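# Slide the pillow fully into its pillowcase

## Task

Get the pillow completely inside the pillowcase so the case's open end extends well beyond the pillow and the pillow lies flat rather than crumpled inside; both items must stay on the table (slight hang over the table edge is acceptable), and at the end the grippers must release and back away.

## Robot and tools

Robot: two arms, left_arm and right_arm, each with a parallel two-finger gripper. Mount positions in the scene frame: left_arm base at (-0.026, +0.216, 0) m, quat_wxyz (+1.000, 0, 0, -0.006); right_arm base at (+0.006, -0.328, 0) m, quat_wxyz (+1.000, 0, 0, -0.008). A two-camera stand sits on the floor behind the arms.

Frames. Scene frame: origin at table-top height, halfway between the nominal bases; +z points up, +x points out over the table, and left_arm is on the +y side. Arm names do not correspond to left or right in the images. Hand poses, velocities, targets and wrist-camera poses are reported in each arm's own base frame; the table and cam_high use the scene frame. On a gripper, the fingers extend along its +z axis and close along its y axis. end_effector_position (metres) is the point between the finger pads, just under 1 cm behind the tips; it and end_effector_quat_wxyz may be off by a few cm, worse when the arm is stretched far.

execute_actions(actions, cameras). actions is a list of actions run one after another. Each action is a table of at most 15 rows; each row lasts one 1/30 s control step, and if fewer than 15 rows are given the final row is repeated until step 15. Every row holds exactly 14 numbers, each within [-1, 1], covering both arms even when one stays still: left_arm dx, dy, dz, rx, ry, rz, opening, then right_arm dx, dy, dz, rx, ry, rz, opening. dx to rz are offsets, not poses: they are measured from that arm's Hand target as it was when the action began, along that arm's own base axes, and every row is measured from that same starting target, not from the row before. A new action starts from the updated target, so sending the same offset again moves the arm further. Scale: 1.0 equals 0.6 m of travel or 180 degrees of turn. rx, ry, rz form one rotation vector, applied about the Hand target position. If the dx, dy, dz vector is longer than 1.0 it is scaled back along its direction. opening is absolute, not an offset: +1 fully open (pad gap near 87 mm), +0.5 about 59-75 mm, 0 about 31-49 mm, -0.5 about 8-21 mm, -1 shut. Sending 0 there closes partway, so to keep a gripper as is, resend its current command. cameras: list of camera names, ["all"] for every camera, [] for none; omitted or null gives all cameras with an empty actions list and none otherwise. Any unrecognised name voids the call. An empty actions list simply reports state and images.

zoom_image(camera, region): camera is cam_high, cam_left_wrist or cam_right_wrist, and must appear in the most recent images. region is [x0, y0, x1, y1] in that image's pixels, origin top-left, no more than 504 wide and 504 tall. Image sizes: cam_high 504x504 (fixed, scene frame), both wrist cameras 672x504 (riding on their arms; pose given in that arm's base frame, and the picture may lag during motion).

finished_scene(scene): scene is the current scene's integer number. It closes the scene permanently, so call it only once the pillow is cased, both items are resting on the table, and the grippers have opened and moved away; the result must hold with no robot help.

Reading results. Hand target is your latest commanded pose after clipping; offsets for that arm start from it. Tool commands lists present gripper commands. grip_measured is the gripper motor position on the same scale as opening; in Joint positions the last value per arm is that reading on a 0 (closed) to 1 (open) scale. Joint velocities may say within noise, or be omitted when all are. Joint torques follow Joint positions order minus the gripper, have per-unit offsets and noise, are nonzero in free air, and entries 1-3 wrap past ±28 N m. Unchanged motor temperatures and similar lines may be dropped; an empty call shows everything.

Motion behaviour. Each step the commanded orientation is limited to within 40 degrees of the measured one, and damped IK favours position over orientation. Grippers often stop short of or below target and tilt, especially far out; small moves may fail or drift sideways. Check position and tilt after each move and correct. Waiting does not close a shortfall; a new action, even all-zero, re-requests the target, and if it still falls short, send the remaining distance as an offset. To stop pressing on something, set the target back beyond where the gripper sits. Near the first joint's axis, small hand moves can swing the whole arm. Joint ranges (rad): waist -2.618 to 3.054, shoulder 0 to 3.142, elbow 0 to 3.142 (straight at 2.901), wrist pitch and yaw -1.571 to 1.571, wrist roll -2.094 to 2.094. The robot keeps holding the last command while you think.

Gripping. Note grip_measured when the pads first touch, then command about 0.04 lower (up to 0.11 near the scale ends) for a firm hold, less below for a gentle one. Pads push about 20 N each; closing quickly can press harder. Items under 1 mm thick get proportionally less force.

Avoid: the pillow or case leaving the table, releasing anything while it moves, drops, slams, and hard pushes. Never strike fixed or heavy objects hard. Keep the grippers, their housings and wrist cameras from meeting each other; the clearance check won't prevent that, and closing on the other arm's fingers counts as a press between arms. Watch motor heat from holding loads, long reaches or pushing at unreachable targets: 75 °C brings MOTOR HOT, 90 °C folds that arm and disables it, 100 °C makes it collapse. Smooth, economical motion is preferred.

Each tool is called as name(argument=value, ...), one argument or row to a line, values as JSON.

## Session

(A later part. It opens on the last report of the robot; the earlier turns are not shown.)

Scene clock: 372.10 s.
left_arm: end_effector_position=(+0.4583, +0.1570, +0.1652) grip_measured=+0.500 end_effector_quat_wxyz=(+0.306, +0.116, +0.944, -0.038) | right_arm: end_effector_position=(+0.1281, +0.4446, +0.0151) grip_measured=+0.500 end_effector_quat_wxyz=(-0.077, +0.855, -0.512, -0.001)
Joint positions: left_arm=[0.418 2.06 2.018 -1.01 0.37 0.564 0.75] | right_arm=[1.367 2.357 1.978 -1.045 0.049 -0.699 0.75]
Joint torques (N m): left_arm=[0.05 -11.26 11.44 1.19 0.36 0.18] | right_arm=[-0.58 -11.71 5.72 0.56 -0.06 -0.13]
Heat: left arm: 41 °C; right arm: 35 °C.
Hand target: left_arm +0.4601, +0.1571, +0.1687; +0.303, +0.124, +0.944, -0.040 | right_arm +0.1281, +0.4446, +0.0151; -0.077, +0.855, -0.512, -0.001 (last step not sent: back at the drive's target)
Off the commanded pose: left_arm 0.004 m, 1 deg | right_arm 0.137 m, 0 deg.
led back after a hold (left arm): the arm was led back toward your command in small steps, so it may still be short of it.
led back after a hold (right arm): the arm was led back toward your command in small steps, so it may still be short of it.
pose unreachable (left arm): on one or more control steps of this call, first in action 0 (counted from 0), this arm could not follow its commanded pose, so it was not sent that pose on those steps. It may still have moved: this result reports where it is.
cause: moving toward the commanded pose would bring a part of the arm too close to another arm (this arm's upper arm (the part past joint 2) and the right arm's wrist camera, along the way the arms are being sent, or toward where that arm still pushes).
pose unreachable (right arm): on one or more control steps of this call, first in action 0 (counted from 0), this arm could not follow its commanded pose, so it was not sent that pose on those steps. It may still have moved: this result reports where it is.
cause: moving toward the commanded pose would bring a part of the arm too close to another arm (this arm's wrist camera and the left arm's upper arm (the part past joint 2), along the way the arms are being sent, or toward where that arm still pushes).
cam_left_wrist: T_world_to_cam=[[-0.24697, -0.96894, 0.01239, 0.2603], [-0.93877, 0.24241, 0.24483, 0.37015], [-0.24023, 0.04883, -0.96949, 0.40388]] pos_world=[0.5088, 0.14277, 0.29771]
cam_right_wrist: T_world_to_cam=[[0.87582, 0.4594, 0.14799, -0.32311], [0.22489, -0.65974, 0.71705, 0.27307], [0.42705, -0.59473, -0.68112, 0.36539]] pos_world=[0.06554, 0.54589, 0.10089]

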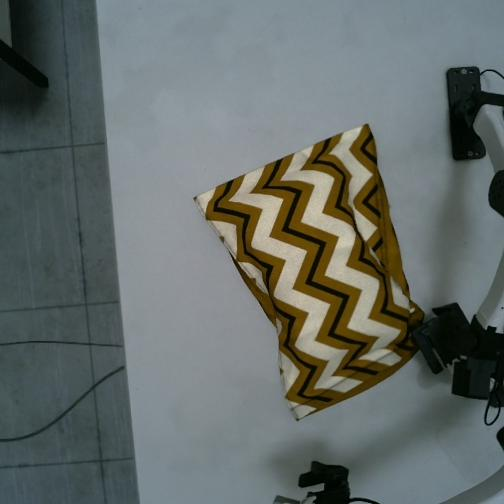

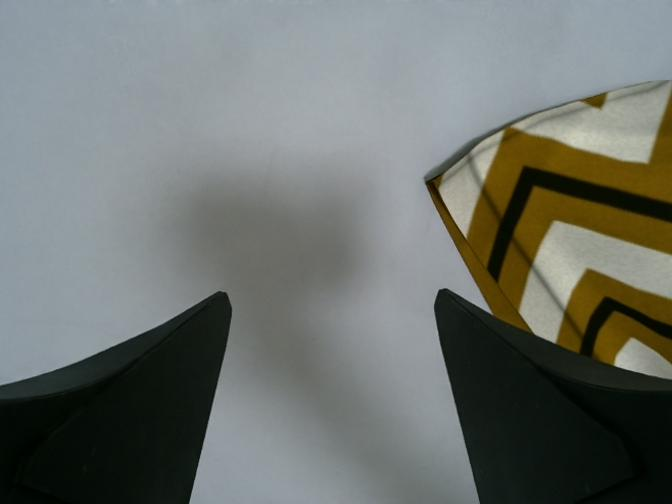

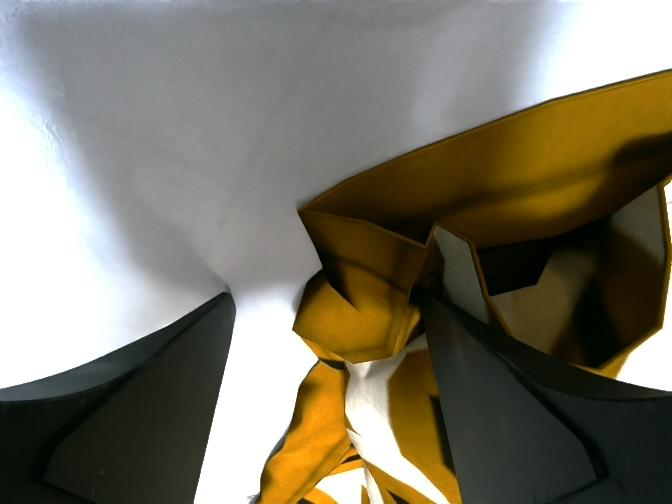

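execute_actions(
  actions=[
    [[0,0.02,0.05,0,0,0,0.5,0,-0.03,0.07,0,0,0,0.6]],
    [[0,0.05,0,0,0,0,0.5,0.0,-0.05,0.1,0,0,0,0.6]],
    [[0,0.05,0,0,0,0,0.5,-0.03,-0.15,0.03,0,0,0,0.6]],
    [[0,0,0,0,0,0,0.5,0.0,-0.15,0,0,0,0,0.6]],
  ],
  cameras=["all"],
)

zoom_image(
  camera="cam_high",
  region=[170, 100, 470, 440],
)

Scene clock: 380.77 s.
left_arm: end_effector_position=(+0.4675, +0.1868, +0.2052) grip_measured=+0.500 end_effector_quat_wxyz=(+0.326, +0.118, +0.938, -0.024) | right_arm: end_effector_position=(+0.1281, +0.4446, +0.0151) grip_measured=+0.600 end_effector_quat_wxyz=(-0.077, +0.855, -0.512, -0.001)
Joint positions: left_arm=[0.471 2.18 2.355 -1.194 0.395 0.609 0.75] | right_arm=[1.367 2.357 1.978 -1.045 0.049 -0.699 0.8]
Joint torques (N m): left_arm=[-0.18 -13.01 6.9 1.47 0.32 -0.02] | right_arm=[-0.24 -11.48 5.63 0.56 0.02 -0.14]
Motor temperatures (°C): left_arm=[23 39 40 39 21 23 21] | right_arm=[22 39 34 30 21 20 21]
Heat: left arm: 40 °C; right arm: 39 °C.
Hand target: left_arm +0.4657, +0.1851, +0.2044; +0.324, +0.117, +0.938, -0.026 | right_arm +0.1281, +0.4446, +0.0151; -0.077, +0.855, -0.512, -0.001 (last step not sent: back at the drive's target)
Off the commanded pose: left_arm 0.003 m, 0 deg | right_arm 0.090 m, 0 deg.
led back after a hold (left arm): the arm was led back toward your command in small steps, so it may still be short of it.
pose unreachable (left arm): on one or more control steps of this call, first in action 1 (counted from 0), this arm could not follow its commanded pose, so it was not sent that pose on those steps. It may still have moved: this result reports where it is.
cause: moving toward the commanded pose would bring a part of the arm too close to another arm (this arm's upper arm (the part past joint 2) and the right arm's wrist camera, under 1 mm apart when this arm was first held).
pose unreachable (right arm): on one or more control steps of this call, first in action 0 (counted from 0), this arm could not follow its commanded pose, so it was not sent that pose on those steps. It may still have moved: this result reports where it is.
cause: moving toward the commanded pose would bring a part of the arm too close to another arm (this arm's wrist camera and the left arm's upper arm (the part past joint 2), under 1 mm apart when this arm was first held).
cam_left_wrist: T_world_to_cam=[[-0.24289, -0.96985, -0.01991, 0.2958], [-0.95013, 0.23371, 0.20649, 0.3767], [-0.19561, 0.06907, -0.97825, 0.42067]] pos_world=[0.51205, 0.16978, 0.33962]
cam_right_wrist: T_world_to_cam=[[0.87582, 0.4594, 0.14799, -0.32311], [0.22489, -0.65974, 0.71705, 0.27307], [0.42705, -0.59473, -0.68112, 0.36539]] pos_world=[0.06554, 0.54589, 0.10089]

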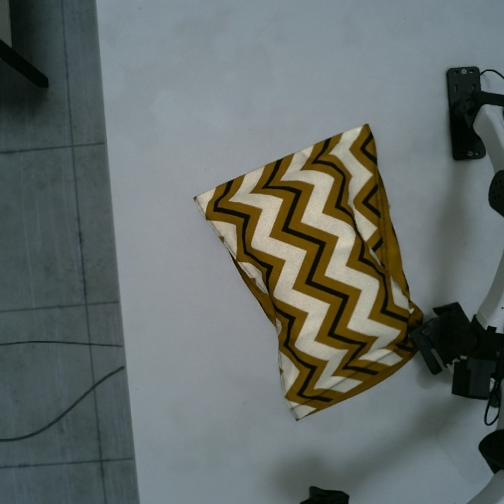

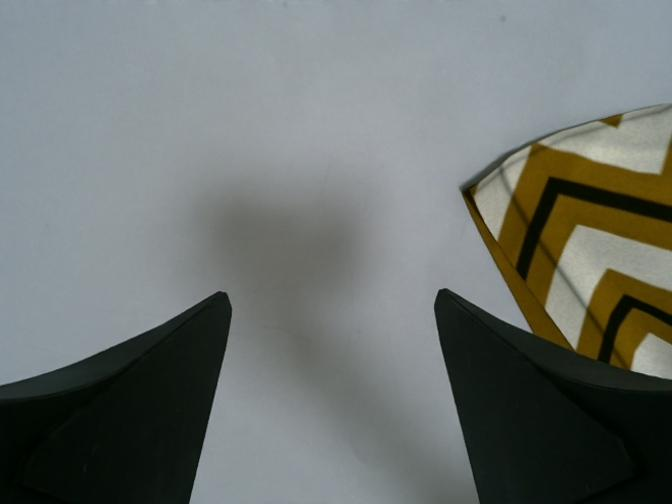

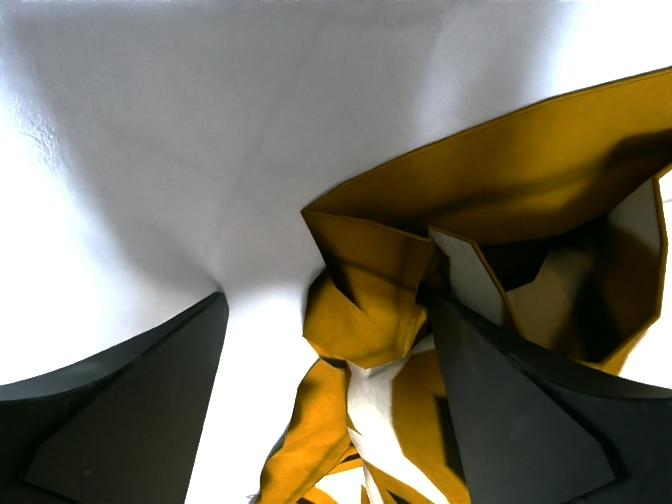

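Scaled by 1.482 from the camera's image (finer frame: 720x720).

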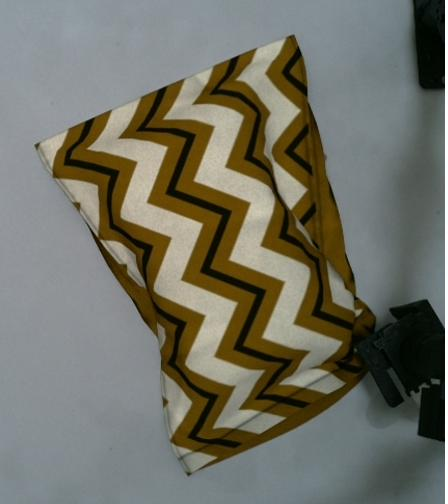

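execute_actions(
  actions=[
    [[-0.12,0.03,0.0,0,0,0,0.5,0,0,0,0,0,0,0.6]],
    [[-0.12,0.03,0.05,0,0,0,0.5,0,0,0,0,0,0,0.6]],
    [[0,0.05,0,0,0,0,0.5,0,-0.03,0.07,0,0,0,0.6]],
    [[0,0,0,0,0,0,0.5,0.0,-0.08,0.1,0,0,0,0.6]],
    [[0,0,0,0,0,0,0.5,-0.03,-0.15,0.03,0,0,0,0.6]],
    [[0,0,0,0,0,0,0.5,0.0,-0.15,0,0,0,0,0.6]],
  ],
  cameras=["all"],
)

zoom_image(
  camera="cam_high",
  region=[170, 100, 470, 440],
)

Scene clock: 392.67 s.
left_arm: end_effector_position=(+0.3194, +0.2515, +0.2311) grip_measured=+0.500 end_effector_quat_wxyz=(+0.322, +0.109, +0.940, -0.026) | right_arm: end_effector_position=(+0.1109, +0.2014, +0.1386) grip_measured=+0.600 end_effector_quat_wxyz=(-0.082, +0.853, -0.516, +0.003)
Joint positions: left_arm=[0.821 1.885 2.05 -1.349 0.546 0.942 0.75] | right_arm=[1.231 1.356 1.182 -1.238 0.038 -0.827 0.8]
Joint torques (N m): left_arm=[-0.38 -8.49 10.41 0.92 0.47 0.17] | right_arm=[-0.81 -4.05 4.38 0.63 -0.15 -0.3]
Heat: left arm: 41 °C; right arm: 42 °C.
Hand target: left_arm +0.3217, +0.2511, +0.2343; +0.324, +0.117, +0.938, -0.027 | right_arm +0.1101, +0.1987, +0.1350; -0.077, +0.855, -0.512, -0.001
Off the commanded pose: left_arm 0.004 m, 1 deg | right_arm 0.005 m, 1 deg.
cam_left_wrist: T_world_to_cam=[[-0.22627, -0.97401, -0.01037, 0.31672], [-0.95179, 0.21882, 0.21495, 0.2178], [-0.2071, 0.05851, -0.97657, 0.41848]] pos_world=[0.36563, 0.23634, 0.36514]
cam_right_wrist: T_world_to_cam=[[0.87837, 0.45073, 0.15909, -0.2146], [0.21141, -0.66486, 0.71642, 0.03047], [0.42869, -0.59565, -0.67929, 0.31192]] pos_world=[0.04834, 0.30278, 0.2242]

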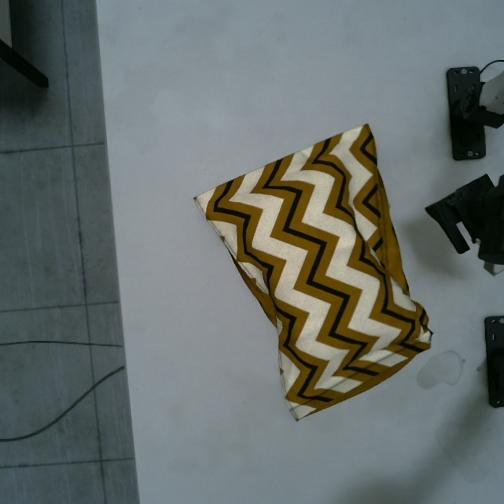

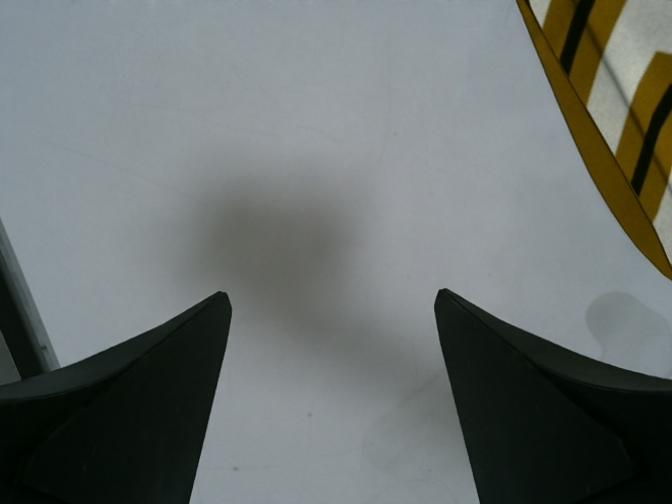

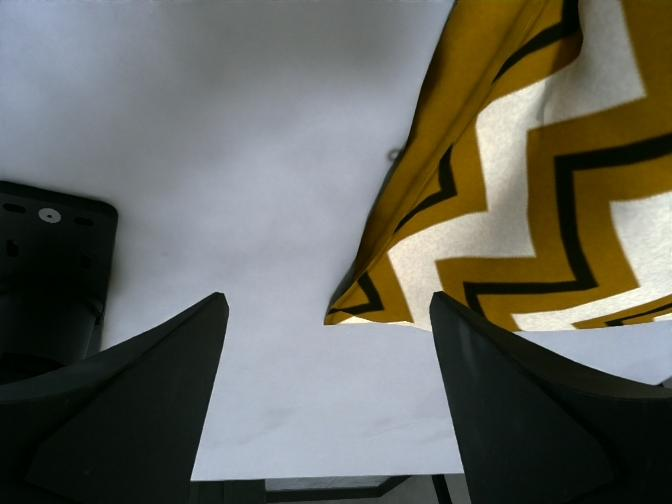

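Scaled by 1.482 from the camera's image (finer frame: 720x720).

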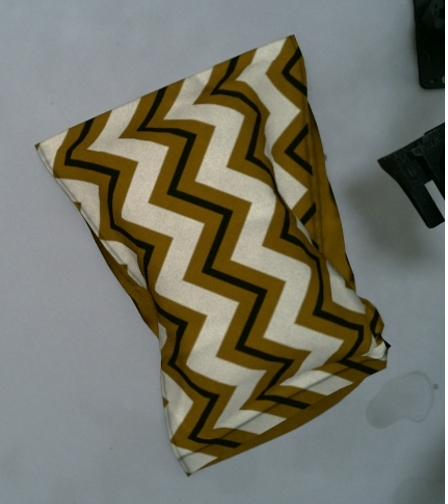

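execute_actions(
  actions=[
    [[-0.04,-0.072,-0.02,-0.03,-0.03,-0.103,0.5,0,0,0,0,0,0,0.6]],
    [[-0.04,-0.072,-0.02,-0.03,-0.03,-0.103,0.5,0,0,0,0,0,0,0.6]],
    [[-0.04,-0.072,-0.02,-0.03,-0.03,-0.103,0.5,0,0,0,0,0,0,0.6]],
  ],
  cameras=["cam_left_wrist"],
)

Scene clock: 441.67 s.
left_arm: end_effector_position=(+0.2523, +0.1261, +0.1983) grip_measured=+0.500 end_effector_quat_wxyz=(+0.420, +0.434, +0.788, -0.115) | right_arm: end_effector_position=(+0.1108, +0.2014, +0.1386) grip_measured=+0.600 end_effector_quat_wxyz=(-0.082, +0.853, -0.515, +0.003)
Joint positions: left_arm=[0.875 1.549 1.449 -1.565 0.898 1.928 0.75] | right_arm=[1.231 1.356 1.182 -1.238 0.038 -0.828 0.8]
Joint torques (N m): left_arm=[-0.58 -6.99 5.72 0.12 0.61 0.12] | right_arm=[-0.92 -4.07 4.37 0.65 -0.15 -0.28]
Motor temperatures (°C): left_arm=[23 39 41 36 22 23 20] | right_arm=[21 33 33 29 21 20 20]
Heat: left arm: 41 °C; right arm: 33 °C.
Hand target: left_arm +0.2498, +0.1215, +0.1983; +0.410, +0.496, +0.711, -0.284 | right_arm +0.1101, +0.1987, +0.1350; -0.077, +0.855, -0.512, -0.001
Off the commanded pose: left_arm 0.005 m, 23 deg | right_arm 0.005 m, 1 deg.
joint sent to its limit (left arm) — joint 4 (wrist pitch), lower limit. The joint targets are off in orientation, not in position.
cam_left_wrist: T_world_to_cam=[[-0.78742, -0.59138, -0.1739, 0.30473], [-0.59881, 0.8008, -0.01185, 0.07087], [0.14627, 0.09481, -0.98469, 0.28778]] pos_world=[0.2403, 0.09618, 0.3372]

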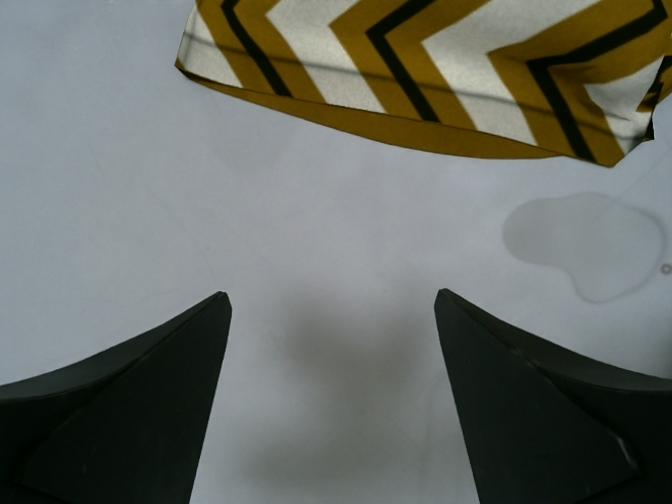

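execute_actions(
  actions=[
    [[-0.03,0.1,0.05,0,0,0,0.5,0.05,-0.1,0.05,0,0,0,0.6]],
  ],
  cameras=["all"],
)

zoom_image(
  camera="cam_high",
  region=[190, 115, 400, 275],
)

zoom_image(
  camera="cam_high",
  region=[220, 260, 450, 430],
)

Scene clock: 452.63 s.
left_arm: end_effector_position=(+0.2326, +0.1777, +0.2209) grip_measured=+0.500 end_effector_quat_wxyz=(+0.420, +0.396, +0.816, -0.034) | right_arm: end_effector_position=(+0.1392, +0.1370, +0.1606) grip_measured=+0.600 end_effector_quat_wxyz=(-0.075, +0.853, -0.516, +0.004)
Joint positions: left_arm=[1.034 1.536 1.538 -1.568 0.87 1.936 0.75] | right_arm=[0.967 1.208 1.167 -1.379 -0.001 -1.087 0.8]
Joint torques (N m): left_arm=[0.23 -6.32 9.59 0.33 0.54 0.19] | right_arm=[-0.75 -1.69 7.2 0.42 -0.17 -0.33]
Heat: left arm: 40 °C; right arm: 32 °C.
Hand target: left_arm +0.2318, +0.1815, +0.2283; +0.410, +0.496, +0.710, -0.284 | right_arm +0.1401, +0.1387, +0.1650; -0.077, +0.855, -0.512, -0.001
Off the commanded pose: left_arm 0.008 m, 33 deg | right_arm 0.005 m, 1 deg.
joint sent to its limit (left arm) — joint 4 (wrist pitch), lower limit. The joint targets are off in orientation, not in position.
cam_left_wrist: T_world_to_cam=[[-0.6815, -0.68137, -0.26701, 0.33555], [-0.71413, 0.69892, 0.03912, 0.05175], [0.15996, 0.21734, -0.9629, 0.27828]] pos_world=[0.22112, 0.13198, 0.35553]
cam_right_wrist: T_world_to_cam=[[0.87933, 0.45225, 0.14918, -0.21276], [0.21443, -0.65573, 0.7239, -0.03692], [0.42521, -0.60456, -0.67358, 0.2772]] pos_world=[0.07714, 0.23959, 0.24518]

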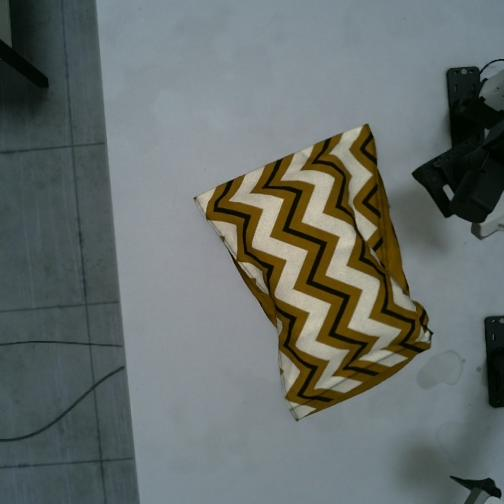

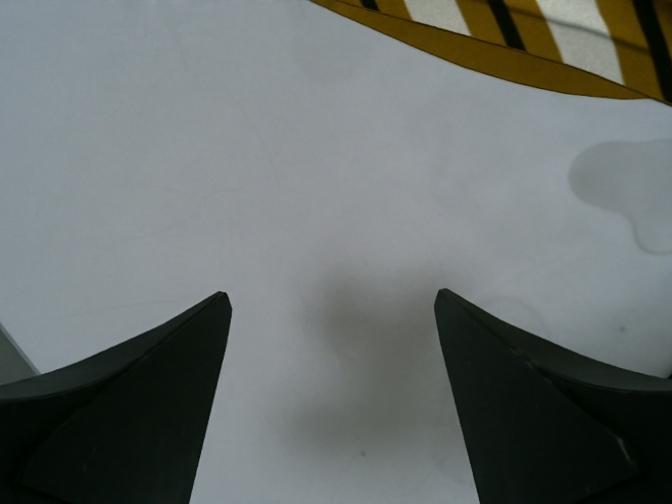

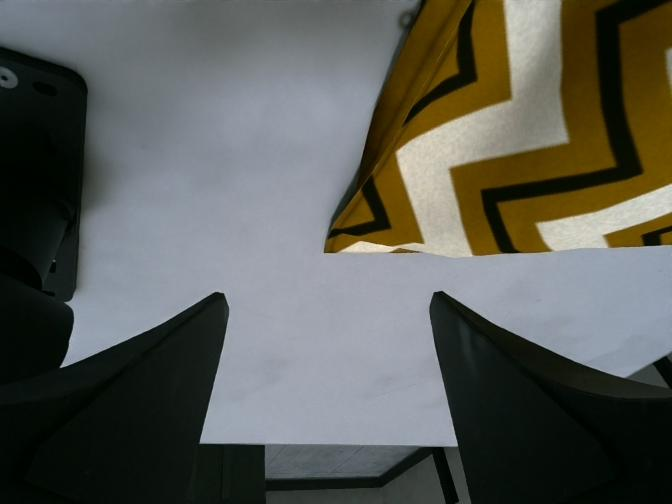

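Scaled by 2.400 from the camera's image (finer frame: 720x720).

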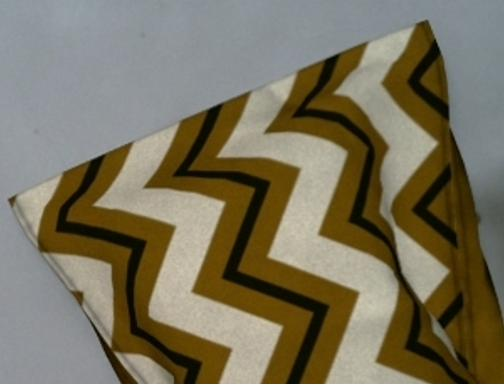

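Scaled by 2.191 from the camera's image (finer frame: 720x720).

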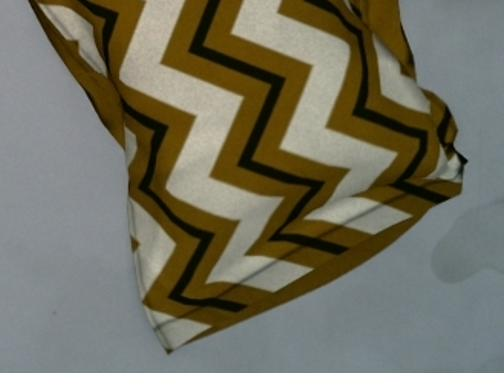

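finished_scene(
  scene=1,
)

The scene is finished: the task was done.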